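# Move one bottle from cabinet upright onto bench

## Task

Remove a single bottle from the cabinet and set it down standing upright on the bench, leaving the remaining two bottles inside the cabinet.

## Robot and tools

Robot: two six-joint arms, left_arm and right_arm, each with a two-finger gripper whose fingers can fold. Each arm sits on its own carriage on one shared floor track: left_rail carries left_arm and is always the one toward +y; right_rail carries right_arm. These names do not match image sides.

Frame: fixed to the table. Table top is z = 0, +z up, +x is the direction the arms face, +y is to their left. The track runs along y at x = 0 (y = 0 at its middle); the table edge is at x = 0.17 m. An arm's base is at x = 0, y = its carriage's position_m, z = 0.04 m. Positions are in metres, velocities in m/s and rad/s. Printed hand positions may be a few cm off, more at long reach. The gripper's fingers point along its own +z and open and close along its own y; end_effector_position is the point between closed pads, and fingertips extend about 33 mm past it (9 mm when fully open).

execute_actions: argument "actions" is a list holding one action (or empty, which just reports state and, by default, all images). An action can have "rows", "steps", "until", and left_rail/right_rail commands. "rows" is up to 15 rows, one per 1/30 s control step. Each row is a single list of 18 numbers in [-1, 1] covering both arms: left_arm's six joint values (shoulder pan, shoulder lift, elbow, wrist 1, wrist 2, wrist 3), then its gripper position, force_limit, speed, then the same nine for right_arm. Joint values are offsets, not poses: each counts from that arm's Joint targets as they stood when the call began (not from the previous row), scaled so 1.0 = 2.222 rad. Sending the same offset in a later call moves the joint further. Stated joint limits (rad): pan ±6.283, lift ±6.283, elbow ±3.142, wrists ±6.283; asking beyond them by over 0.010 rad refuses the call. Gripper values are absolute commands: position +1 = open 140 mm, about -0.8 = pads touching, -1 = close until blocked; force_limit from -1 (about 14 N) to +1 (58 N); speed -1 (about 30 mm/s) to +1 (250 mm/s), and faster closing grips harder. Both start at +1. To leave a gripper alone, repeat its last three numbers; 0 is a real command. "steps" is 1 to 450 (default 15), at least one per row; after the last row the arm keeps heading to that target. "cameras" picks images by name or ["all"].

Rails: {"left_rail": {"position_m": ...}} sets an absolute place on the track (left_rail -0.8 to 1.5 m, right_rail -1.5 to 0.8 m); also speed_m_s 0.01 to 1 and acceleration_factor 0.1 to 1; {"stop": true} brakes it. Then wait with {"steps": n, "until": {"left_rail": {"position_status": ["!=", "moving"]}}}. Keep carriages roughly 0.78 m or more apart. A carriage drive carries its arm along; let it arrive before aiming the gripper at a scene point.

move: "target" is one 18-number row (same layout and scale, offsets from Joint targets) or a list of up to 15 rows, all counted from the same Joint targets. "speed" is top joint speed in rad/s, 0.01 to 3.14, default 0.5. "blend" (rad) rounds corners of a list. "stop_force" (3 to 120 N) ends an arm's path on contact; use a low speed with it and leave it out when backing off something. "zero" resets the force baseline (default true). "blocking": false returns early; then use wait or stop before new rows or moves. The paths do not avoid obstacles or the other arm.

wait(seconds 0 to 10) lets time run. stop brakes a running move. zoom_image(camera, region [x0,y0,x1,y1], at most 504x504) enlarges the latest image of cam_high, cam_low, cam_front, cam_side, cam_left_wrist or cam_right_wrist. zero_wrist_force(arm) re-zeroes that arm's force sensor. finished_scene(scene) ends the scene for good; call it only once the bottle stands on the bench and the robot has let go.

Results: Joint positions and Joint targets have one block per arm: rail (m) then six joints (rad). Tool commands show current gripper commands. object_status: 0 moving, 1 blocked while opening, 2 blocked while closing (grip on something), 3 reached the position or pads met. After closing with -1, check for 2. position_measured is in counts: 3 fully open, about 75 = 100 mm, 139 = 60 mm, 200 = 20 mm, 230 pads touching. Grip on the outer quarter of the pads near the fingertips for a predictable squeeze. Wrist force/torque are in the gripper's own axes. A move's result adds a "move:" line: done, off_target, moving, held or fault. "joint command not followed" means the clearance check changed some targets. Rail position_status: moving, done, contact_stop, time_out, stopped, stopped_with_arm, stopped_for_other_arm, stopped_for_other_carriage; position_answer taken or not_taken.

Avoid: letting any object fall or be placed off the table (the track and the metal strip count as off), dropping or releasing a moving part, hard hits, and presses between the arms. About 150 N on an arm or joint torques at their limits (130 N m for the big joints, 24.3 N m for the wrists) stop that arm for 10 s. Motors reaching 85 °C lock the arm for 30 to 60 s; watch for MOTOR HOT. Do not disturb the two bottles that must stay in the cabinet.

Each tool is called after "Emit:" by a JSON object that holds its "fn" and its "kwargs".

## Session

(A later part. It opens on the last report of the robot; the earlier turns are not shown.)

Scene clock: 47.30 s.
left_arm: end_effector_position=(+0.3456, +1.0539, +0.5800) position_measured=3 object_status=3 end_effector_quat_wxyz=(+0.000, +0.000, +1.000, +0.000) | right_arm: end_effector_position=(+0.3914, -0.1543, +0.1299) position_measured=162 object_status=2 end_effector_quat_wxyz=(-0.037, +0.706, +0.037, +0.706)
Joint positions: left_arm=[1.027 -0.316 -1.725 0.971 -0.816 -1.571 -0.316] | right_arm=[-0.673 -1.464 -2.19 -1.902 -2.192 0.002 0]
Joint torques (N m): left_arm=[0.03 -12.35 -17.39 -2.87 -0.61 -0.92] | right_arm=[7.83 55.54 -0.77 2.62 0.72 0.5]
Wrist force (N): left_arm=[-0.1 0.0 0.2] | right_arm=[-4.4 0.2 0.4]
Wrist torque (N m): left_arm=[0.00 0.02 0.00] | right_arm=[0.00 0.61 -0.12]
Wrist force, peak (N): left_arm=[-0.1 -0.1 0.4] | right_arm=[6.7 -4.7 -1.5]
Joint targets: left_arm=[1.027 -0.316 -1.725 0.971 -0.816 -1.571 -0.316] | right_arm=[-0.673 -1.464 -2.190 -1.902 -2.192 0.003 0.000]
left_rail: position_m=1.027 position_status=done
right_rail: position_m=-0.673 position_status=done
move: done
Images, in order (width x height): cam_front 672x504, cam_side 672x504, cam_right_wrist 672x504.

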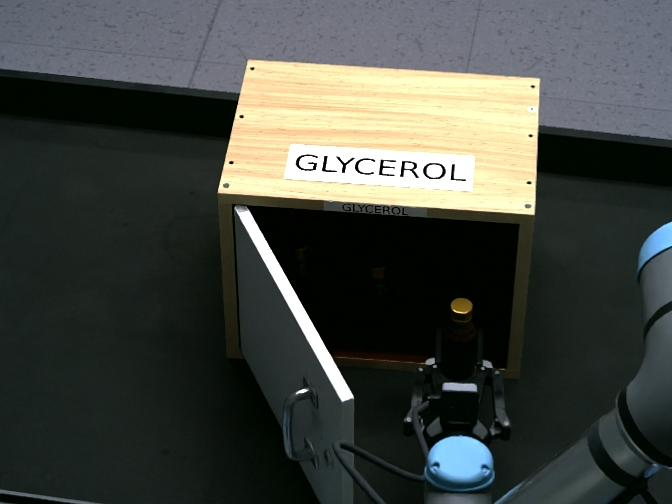

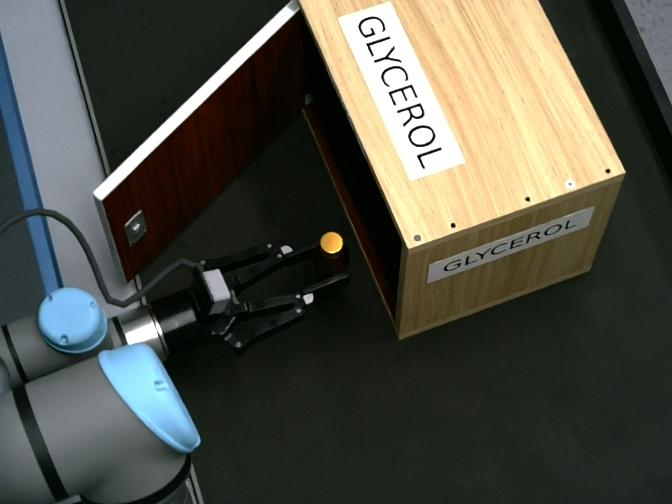

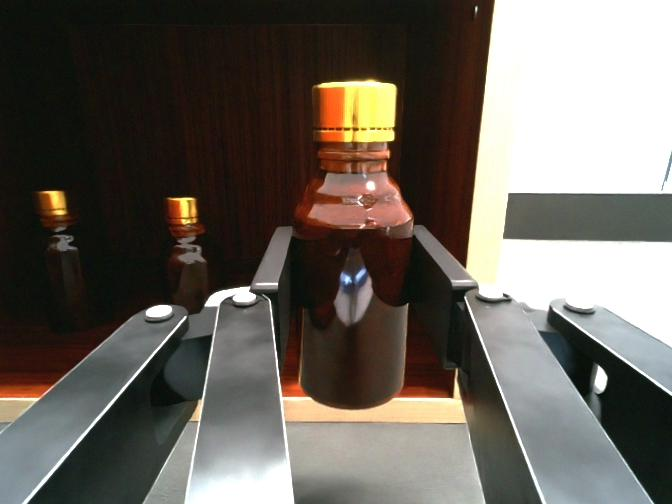

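Emit:
{"fn": "execute_actions", "kwargs": {"actions": [{"right_rail":{"position_m":-1.0,"acceleration_factor":0.5},"steps":200,"until":{"right_rail":{"position_status":["!=","moving"]}}}]}}

Emit:
{"fn": "move", "kwargs": {"target": [0,0,0,0,0,0,1,1,1,-0.0945,-0.0977,0.1013,-0.0032,-0.0482,0,-1,-0.5,-1], "speed": 0.3, "cameras": ["cam_high","cam_right_wrist"]}}

Emit:
{"fn": "move", "kwargs": {"target": [0,0,0,0,0,0,1,1,1,0,-0.0210,0.0029,0.0180,0,0,-1,-0.5,-1], "speed": 0.03, "stop_force": 5, "cameras": ["cam_right_wrist"]}}

Scene clock: 49.53 s.
left_arm: end_effector_position=(+0.3456, +1.0539, +0.5800) position_measured=3 object_status=3 end_effector_quat_wxyz=(+0.000, +0.000, +1.000, +0.000) | right_arm: end_effector_position=(+0.3912, -0.4814, +0.1299) position_measured=162 object_status=2 end_effector_quat_wxyz=(-0.037, +0.706, +0.037, +0.706)
Joint positions: left_arm=[1.027 -0.316 -1.725 0.971 -0.816 -1.571 -0.316] | right_arm=[-1 -1.464 -2.19 -1.902 -2.192 0.003 0]
Joint torques (N m): left_arm=[-0.03 -13.53 -17.87 -2.92 -0.4 -0.92] | right_arm=[2.36 51.26 13.5 -0.83 -1.2 0.34]
Wrist force (N): left_arm=[0.2 0.0 0.1] | right_arm=[-4.5 0.1 0.4]
Wrist torque (N m): left_arm=[-0.01 -0.03 0.00] | right_arm=[-0.01 0.61 -0.13]
Wrist force, peak (N): left_arm=[0.1 0.0 0.4] | right_arm=[-4.6 1.3 0.0]
Joint targets: left_arm=[1.027 -0.316 -1.725 0.971 -0.816 -1.571 -0.316] | right_arm=[-1.000 -1.464 -2.190 -1.902 -2.192 0.003 0.000]
Tool commands: left_gripper/position=+1.0 left_gripper/force_limit=+1.0 left_gripper/speed=+1.0 right_gripper/position=-1.0 right_gripper/force_limit=-0.5 right_gripper/speed=-1.0
left_rail: position_m=1.027 position_status=done
right_rail: position_m=-1.000 position_status=done

Scene clock: 50.97 s.
left_arm: end_effector_position=(+0.3456, +1.0539, +0.5800) position_measured=3 object_status=3 end_effector_quat_wxyz=(+0.000, +0.000, +1.000, +0.000) | right_arm: end_effector_position=(+0.4996, -0.4700, +0.0706) position_measured=162 object_status=2 end_effector_quat_wxyz=(-0.001, +0.707, +0.000, +0.707)
Joint positions: left_arm=[1.027 -0.316 -1.725 0.971 -0.816 -1.571 -0.316] | right_arm=[-1 -1.673 -2.407 -1.677 -2.199 -0.104 0]
Joint torques (N m): left_arm=[-1.25 -11.22 -17.52 -2.64 -0.25 -0.84] | right_arm=[-12.56 35.74 25.84 -1.88 -1.91 0.37]
Wrist force (N): left_arm=[0.1 0.0 0.1] | right_arm=[-4.6 0.7 0.3]
Wrist torque (N m): left_arm=[0.01 -0.02 0.00] | right_arm=[0.11 0.63 -0.09]
Wrist force, peak (N): left_arm=[0.1 -0.3 0.3] | right_arm=[-5.5 0.3 1.6]
Joint targets: left_arm=[1.027 -0.316 -1.725 0.971 -0.816 -1.571 -0.316] | right_arm=[-1.000 -1.674 -2.407 -1.677 -2.199 -0.104 0.000]
left_rail: position_m=1.027 position_status=done
right_rail: position_m=-1.000 position_status=done
move: done
Images, in order (width x height): cam_high 672x504, cam_right_wrist 672x504.

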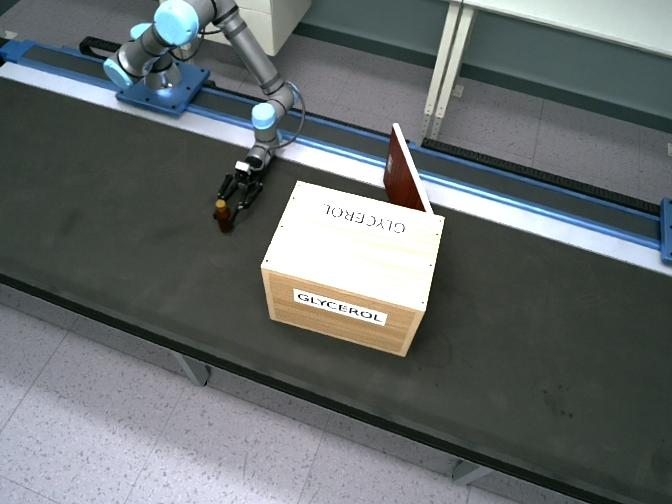

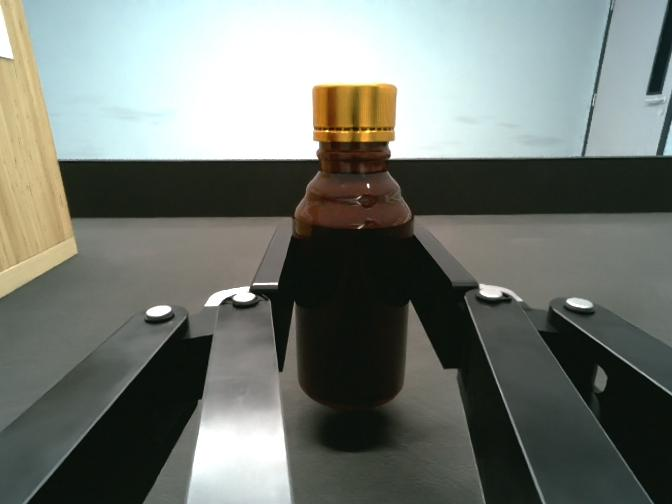

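Scene clock: 53.47 s.
left_arm: end_effector_position=(+0.3456, +1.0539, +0.5800) position_measured=3 object_status=3 end_effector_quat_wxyz=(+0.000, +0.000, +1.000, +0.000) | right_arm: end_effector_position=(+0.4998, -0.4699, +0.0514) position_measured=162 object_status=2 end_effector_quat_wxyz=(-0.001, +0.707, +0.000, +0.707)
Joint positions: left_arm=[1.027 -0.316 -1.725 0.971 -0.816 -1.571 -0.316] | right_arm=[-1 -1.674 -2.444 -1.672 -2.167 -0.104 0]
Joint torques (N m): left_arm=[1.25 -12.57 -17.34 -2.68 -0.47 -0.84] | right_arm=[-9.6 66.3 -0.01 -1.95 -0.21 0.3]
Wrist force (N): left_arm=[0.2 0.0 0.2] | right_arm=[-4.1 0.8 1.6]
Wrist torque (N m): left_arm=[0.00 -0.04 0.00] | right_arm=[0.13 0.52 -0.09]
Wrist force, peak (N): left_arm=[0.0 -0.1 0.5] | right_arm=[19.9 0.8 -1.5]
Joint targets: left_arm=[1.027 -0.316 -1.725 0.971 -0.816 -1.571 -0.316] | right_arm=[-1.000 -1.674 -2.444 -1.672 -2.167 -0.104 0.000]
left_rail: position_m=1.027 position_status=done
right_rail: position_m=-1.000 position_status=done
move: contact (right_arm)
Images, in order (width x height): cam_right_wrist 672x504.

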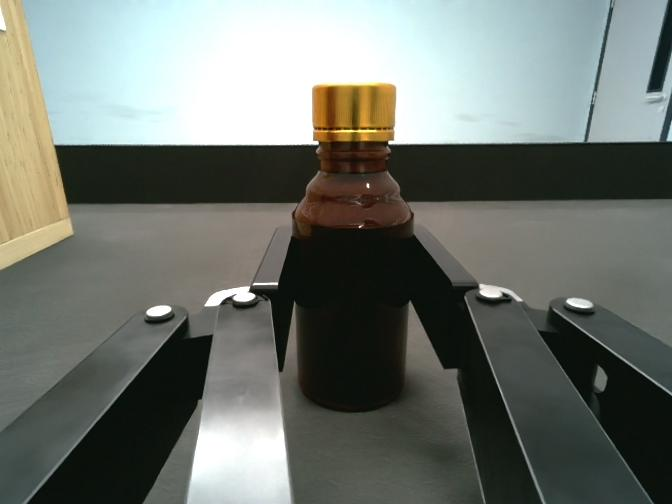

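Emit:
{"fn": "execute_actions", "kwargs": {"actions": [{"rows":[[0,0,0,0,0,0,1,1,1,0,-0.0005,0.0001,0.0004,0,0,-1,-0.5,-1]],"steps":10}]}}

Emit:
{"fn": "execute_actions", "kwargs": {"actions": [{"rows":[[0,0,0,0,0,0,1,1,1,0,0,0,0,0,0,0.25,-0.5,-1]],"steps":45}]}}

Emit:
{"fn": "move", "kwargs": {"target": [0,0,0,0,0,0,1,1,1,0.1446,0.0905,-0.0518,-0.0387,0.1451,0,0.25,-0.5,-1], "speed": 0.25, "cameras": ["cam_side","cam_front","cam_right_wrist"]}}

Scene clock: 54.33 s.
left_arm: end_effector_position=(+0.3456, +1.0539, +0.5800) position_measured=3 object_status=3 end_effector_quat_wxyz=(+0.000, +0.000, +1.000, +0.000) | right_arm: end_effector_position=(+0.4998, -0.4699, +0.0509) position_measured=162 object_status=2 end_effector_quat_wxyz=(-0.001, +0.707, +0.000, +0.707)
Joint positions: left_arm=[1.027 -0.316 -1.725 0.971 -0.816 -1.571 -0.316] | right_arm=[-1 -1.674 -2.445 -1.671 -2.166 -0.104 0]
Joint torques (N m): left_arm=[0.38 -13.18 -17.55 -2.84 -0.18 -1.08] | right_arm=[-8.35 26.77 20.67 2.58 0.49 0.3]
Wrist force (N): left_arm=[0.0 -0.2 0.3] | right_arm=[19.1 2.0 -0.2]
Wrist torque (N m): left_arm=[-0.03 0.00 0.00] | right_arm=[0.08 -0.13 -0.24]
Wrist force, peak (N): left_arm=[0.2 0.0 0.4] | right_arm=[19.1 2.0 -0.2]
Joint targets: left_arm=[1.027 -0.316 -1.725 0.971 -0.816 -1.571 -0.316] | right_arm=[-1.000 -1.674 -2.445 -1.671 -2.166 -0.104 0.000]
left_rail: position_m=1.027 position_status=done
right_rail: position_m=-1.000 position_status=done

Scene clock: 56.03 s.
left_arm: end_effector_position=(+0.3456, +1.0539, +0.5800) position_measured=3 object_status=3 end_effector_quat_wxyz=(+0.000, +0.000, +1.000, +0.000) | right_arm: end_effector_position=(+0.4998, -0.4699, +0.0508) position_measured=98 object_status=3 end_effector_quat_wxyz=(-0.001, +0.707, +0.000, +0.707)
Joint positions: left_arm=[1.027 -0.316 -1.725 0.971 -0.816 -1.571 -0.316] | right_arm=[-1 -1.674 -2.445 -1.671 -2.166 -0.104 0]
Joint torques (N m): left_arm=[-1.26 -11.9 -17.37 -2.87 -0.57 -1.03] | right_arm=[-7.02 64.93 20.57 1.09 -1.72 0.4]
Wrist force (N): left_arm=[0.1 0.0 0.3] | right_arm=[-0.2 0.7 1.8]
Wrist torque (N m): left_arm=[0.01 -0.01 0.00] | right_arm=[0.09 0.30 -0.09]
Wrist force, peak (N): left_arm=[0.1 0.3 0.2] | right_arm=[20.1 2.3 -0.4]
Joint targets: left_arm=[1.027 -0.316 -1.725 0.971 -0.816 -1.571 -0.316] | right_arm=[-1.000 -1.674 -2.445 -1.671 -2.166 -0.104 0.000]
left_rail: position_m=1.027 position_status=done
right_rail: position_m=-1.000 position_status=done

Scene clock: 57.97 s.
left_arm: end_effector_position=(+0.3456, +1.0539, +0.5800) position_measured=3 object_status=3 end_effector_quat_wxyz=(+0.000, +0.000, +1.000, +0.000) | right_arm: end_effector_position=(+0.3304, -0.4709, +0.1304) position_measured=98 object_status=3 end_effector_quat_wxyz=(+0.000, +0.707, +0.000, +0.707)
Joint positions: left_arm=[1.027 -0.316 -1.725 0.971 -0.816 -1.571 -0.316] | right_arm=[-1 -1.353 -2.244 -1.786 -2.252 0.218 0]
Joint torques (N m): left_arm=[-0.62 -13.8 -18.15 -2.83 -0.49 -0.77] | right_arm=[9.14 58.41 -0.94 -2.65 0.9 0.37]
Wrist force (N): left_arm=[0.0 -0.2 0.1] | right_arm=[-0.2 0.6 1.4]
Wrist torque (N m): left_arm=[-0.03 0.00 0.00] | right_arm=[0.12 0.30 -0.09]
Wrist force, peak (N): left_arm=[0.1 -0.2 0.4] | right_arm=[-0.9 1.5 3.3]
Joint targets: left_arm=[1.027 -0.316 -1.725 0.971 -0.816 -1.571 -0.316] | right_arm=[-1.000 -1.352 -2.244 -1.786 -2.252 0.218 0.000]
left_rail: position_m=1.027 position_status=done
right_rail: position_m=-1.000 position_status=done
move: done
Images, in order (width x height): cam_front 672x504, cam_side 672x504, cam_right_wrist 672x504.

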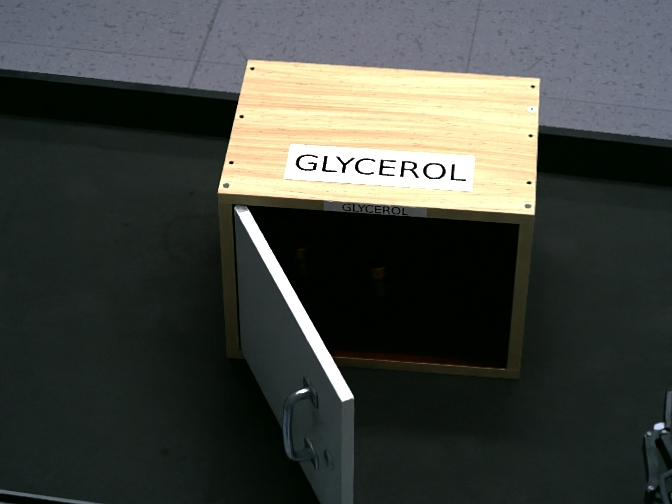

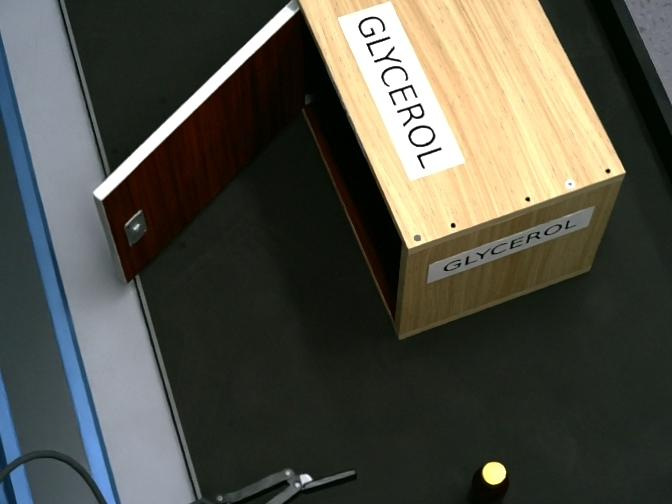

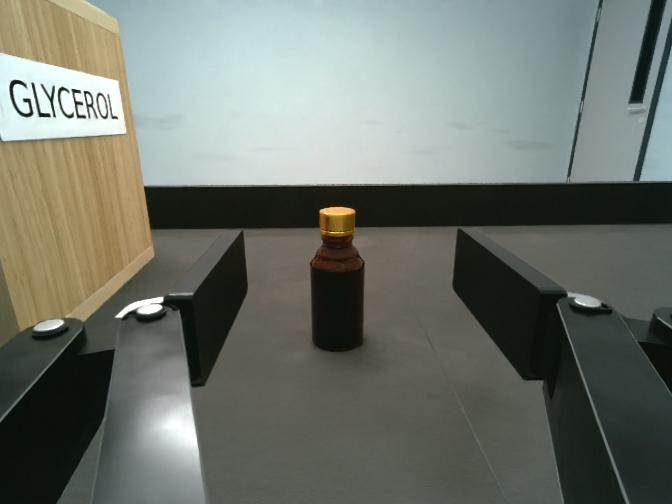

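Emit:
{"fn": "move", "kwargs": {"target": [-0.8320,0.2862,0.3559,0.0645,0.6361,0.1422,-1,0,0,0,0,0,0,0,0,0.25,-0.5,-1], "speed": 1.0}}

Emit:
{"fn": "execute_actions", "kwargs": {"actions": [{"left_rail":{"position_m":0.66},"steps":200,"until":{"left_rail":{"position_status":["!=","moving"]}}}], "cameras": ["cam_front","cam_left_wrist"]}}

Emit:
{"fn": "move", "kwargs": {"target": [[0.0470,0.0329,-0.0547,0.0219,0.0470,0,-1,0,0,0,0,0,0,0,0,0.25,-0.5,-1],[0.1090,0.0807,-0.1385,0.0578,0.1090,0,-1,0,0,0,0,0,0,0,0,0.25,-0.5,-1],[0.1690,0.1221,-0.2129,0.0909,0.1690,0,-1,0,0,0,0,0,0,0,0,0.25,-0.5,-1],[0.2271,0.1547,-0.2735,0.1188,0.2271,0,-1,0,0,0,0,0,0,0,0,0.25,-0.5,-1],[0.2841,0.1770,-0.3152,0.1383,0.2841,0,-1,0,0,0,0,0,0,0,0,0.25,-0.5,-1],[0.2945,0.1797,-0.3205,0.1408,0.2945,0,-1,0,0,0,0,0,0,0,0,0.25,-0.5,-1]], "blend": [0.03,0.03,0.03,0.03,0.01,0], "speed": [0.15,0.2,0.2,0.15,0.08,0.04], "stop_force": 16, "cameras": ["cam_high","cam_front","cam_side"]}}

Emit:
{"fn": "zoom_image", "kwargs": {"camera": "cam_side", "region": [280, 100, 430, 340]}}

Scene clock: 62.73 s.
left_arm: end_effector_position=(+0.1107, +0.4031, +0.2354) position_measured=233 object_status=3 end_effector_quat_wxyz=(+0.153, +0.691, -0.152, +0.690) | right_arm: end_effector_position=(+0.3302, -0.4710, +0.1305) position_measured=98 object_status=3 end_effector_quat_wxyz=(+0.000, +0.707, +0.000, +0.707)
Joint positions: left_arm=[1.027 -2.164 -1.089 1.761 -0.673 -0.158 0] | right_arm=[-1 -1.352 -2.244 -1.786 -2.252 0.218 0]
Joint torques (N m): left_arm=[-7.8 -31.73 -8.85 2.56 2.39 1.55] | right_arm=[8.91 58.73 -0.1 -2.75 0.86 0.47]
Wrist force (N): left_arm=[4.5 -1.0 0.0] | right_arm=[0.1 0.5 1.6]
Wrist torque (N m): left_arm=[-0.39 -0.10 0.05] | right_arm=[0.09 0.24 -0.08]
Wrist force, peak (N): left_arm=[4.5 -1.4 -0.1] | right_arm=[-0.7 0.5 1.7]
Joint targets: left_arm=[1.027 -2.165 -1.089 1.761 -0.673 -0.157 0.000] | right_arm=[-1.000 -1.352 -2.244 -1.786 -2.252 0.218 0.000]
left_rail: position_m=1.027 position_status=done
right_rail: position_m=-1.000 position_status=done
move: done

Scene clock: 64.17 s.
left_arm: end_effector_position=(+0.1105, +0.0363, +0.2353) position_measured=233 object_status=3 end_effector_quat_wxyz=(+0.153, +0.690, -0.153, +0.690) | right_arm: end_effector_position=(+0.3302, -0.4710, +0.1305) position_measured=98 object_status=3 end_effector_quat_wxyz=(+0.000, +0.707, +0.000, +0.707)
Joint positions: left_arm=[0.66 -2.165 -1.089 1.761 -0.673 -0.157 0] | right_arm=[-1 -1.352 -2.244 -1.786 -2.252 0.218 0]
Joint torques (N m): left_arm=[-5.58 -43.81 -14.78 -0.94 -0.76 1.42] | right_arm=[8.96 58.5 -0.03 -2.78 0.94 0.49]
Wrist force (N): left_arm=[4.3 -1.1 -0.1] | right_arm=[-0.4 0.6 1.3]
Wrist torque (N m): left_arm=[-0.42 -0.07 0.05] | right_arm=[0.10 0.33 -0.09]
Wrist force, peak (N): left_arm=[4.3 -3.5 -1.0] | right_arm=[-0.4 0.5 1.8]
Joint targets: left_arm=[0.660 -2.165 -1.089 1.761 -0.673 -0.157 0.000] | right_arm=[-1.000 -1.352 -2.244 -1.786 -2.252 0.218 0.000]
Tool commands: left_gripper/position=-1.0 left_gripper/force_limit=+0.0 left_gripper/speed=+0.0 right_gripper/position=+0.25 right_gripper/force_limit=-0.5 right_gripper/speed=-1.0
left_rail: position_m=0.660 position_status=done
right_rail: position_m=-1.000 position_status=done
Images, in order (width x height): cam_front 672x504, cam_left_wrist 672x504.

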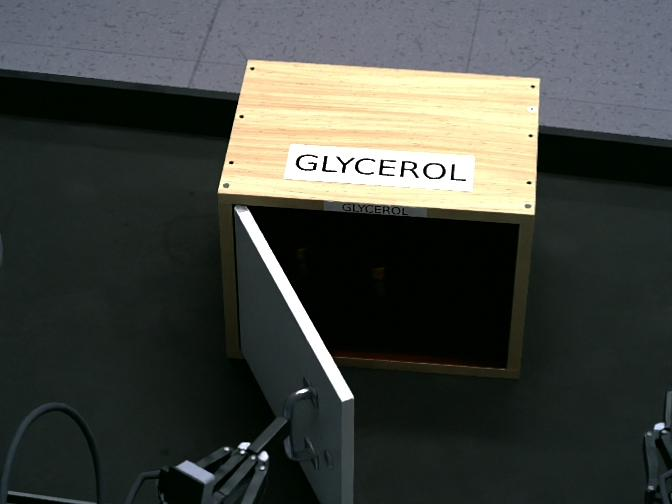

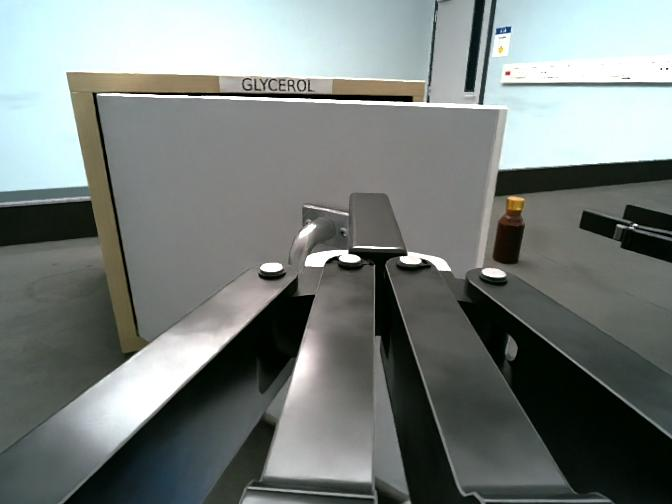

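Scene clock: 70.93 s.
left_arm: end_effector_position=(+0.4570, -0.1572, +0.2356) position_measured=233 object_status=3 end_effector_quat_wxyz=(+0.153, +0.690, -0.153, +0.690) | right_arm: end_effector_position=(+0.3302, -0.4709, +0.1305) position_measured=98 object_status=3 end_effector_quat_wxyz=(+0.000, +0.707, +0.000, +0.707)
Joint positions: left_arm=[0.66 -1.51 -0.69 1.049 -0.36 0.497 0] | right_arm=[-1 -1.352 -2.244 -1.786 -2.252 0.218 0]
Joint torques (N m): left_arm=[20.39 -52.93 -31.89 1.57 -1.51 0.35] | right_arm=[9.71 58.25 0.1 -2.77 0.99 0.56]
Wrist force (N): left_arm=[1.6 10.6 -8.4] | right_arm=[0.0 0.5 1.4]
Wrist torque (N m): left_arm=[-0.65 -0.03 -0.01] | right_arm=[0.09 0.26 -0.09]
Wrist force, peak (N): left_arm=[4.3 11.5 -8.9] | right_arm=[-0.6 0.6 1.8]
Joint targets: left_arm=[0.660 -1.510 -0.690 1.049 -0.360 0.497 0.000] | right_arm=[-1.000 -1.352 -2.244 -1.786 -2.252 0.218 0.000]
left_rail: position_m=0.660 position_status=done
right_rail: position_m=-1.000 position_status=done
move: done
Images, in order (width x height): cam_high 672x504, cam_front 672x504, cam_side 672x504.

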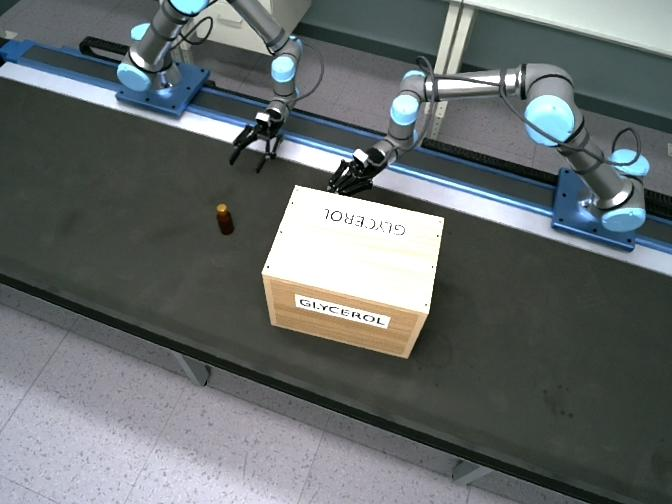

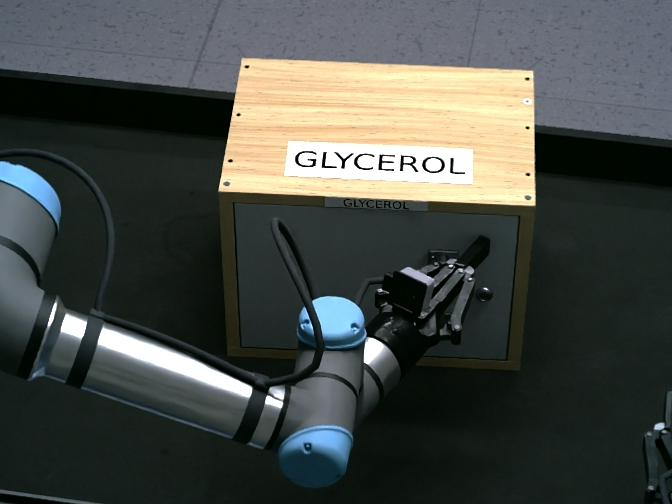

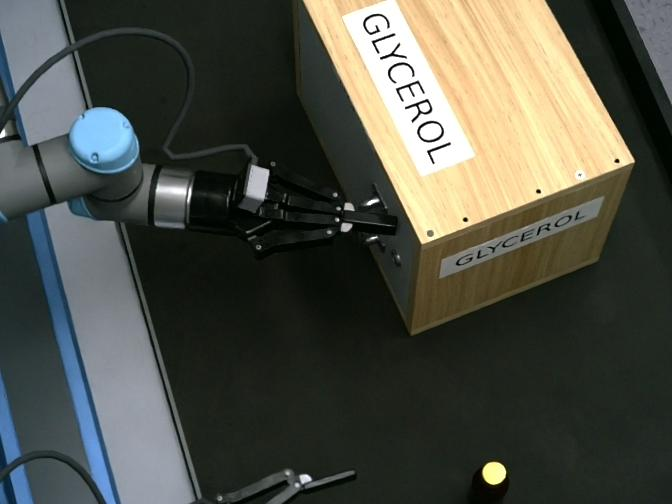

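Scaled by 2.100 from the camera's 672x504 image, which has a finer 960x720 frame.

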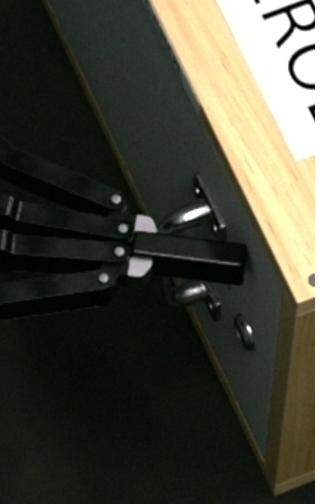

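Closed. Back off and finish.

Emit:
{"fn": "move", "kwargs": {"target": [-0.0674,-0.0250,0.0470,-0.0220,-0.0674,0,-1,0,0,0,0,0,0,0,0,0.25,-0.5,-1], "speed": 0.2, "cameras": ["cam_front"]}}

Emit:
{"fn": "finished_scene", "kwargs": {"scene": 2}}

Scene clock: 72.37 s.
left_arm: end_effector_position=(+0.3551, -0.1531, +0.2356) position_measured=233 object_status=3 end_effector_quat_wxyz=(+0.153, +0.690, -0.153, +0.690) | right_arm: end_effector_position=(+0.3302, -0.4709, +0.1305) position_measured=98 object_status=3 end_effector_quat_wxyz=(+0.000, +0.707, +0.000, +0.707)
Joint positions: left_arm=[0.66 -1.66 -0.745 1.153 -0.409 0.348 0] | right_arm=[-1 -1.352 -2.244 -1.786 -2.252 0.218 0]
Joint torques (N m): left_arm=[-7.35 -63.42 -10.51 -3.6 -2.73 0.12] | right_arm=[8.75 58.51 0.19 -2.73 1.08 0.51]
Wrist force (N): left_arm=[5.6 -0.5 -0.2] | right_arm=[-0.3 0.2 1.6]
Wrist torque (N m): left_arm=[-0.32 -0.29 0.04] | right_arm=[0.03 0.32 -0.09]
Wrist force, peak (N): left_arm=[2.3 10.7 -8.5] | right_arm=[-0.2 0.4 2.0]
Joint targets: left_arm=[0.660 -1.660 -0.746 1.154 -0.409 0.347 0.000] | right_arm=[-1.000 -1.352 -2.244 -1.786 -2.252 0.218 0.000]
left_rail: position_m=0.660 position_status=done
right_rail: position_m=-1.000 position_status=done
move: done
Images, in order (width x height): cam_front 672x504.

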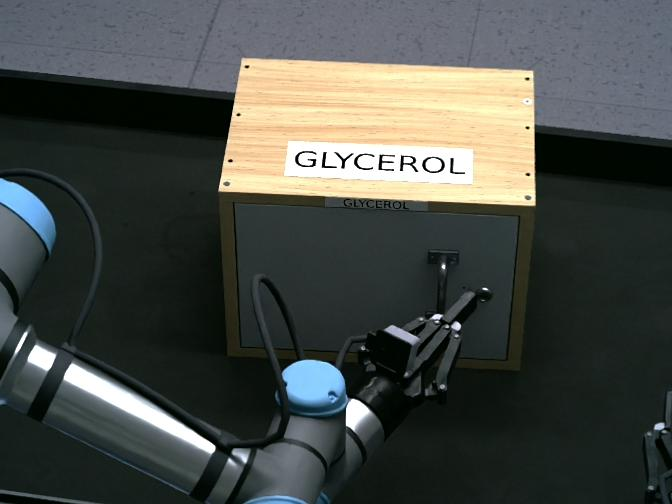

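The scene is finished: the task was done.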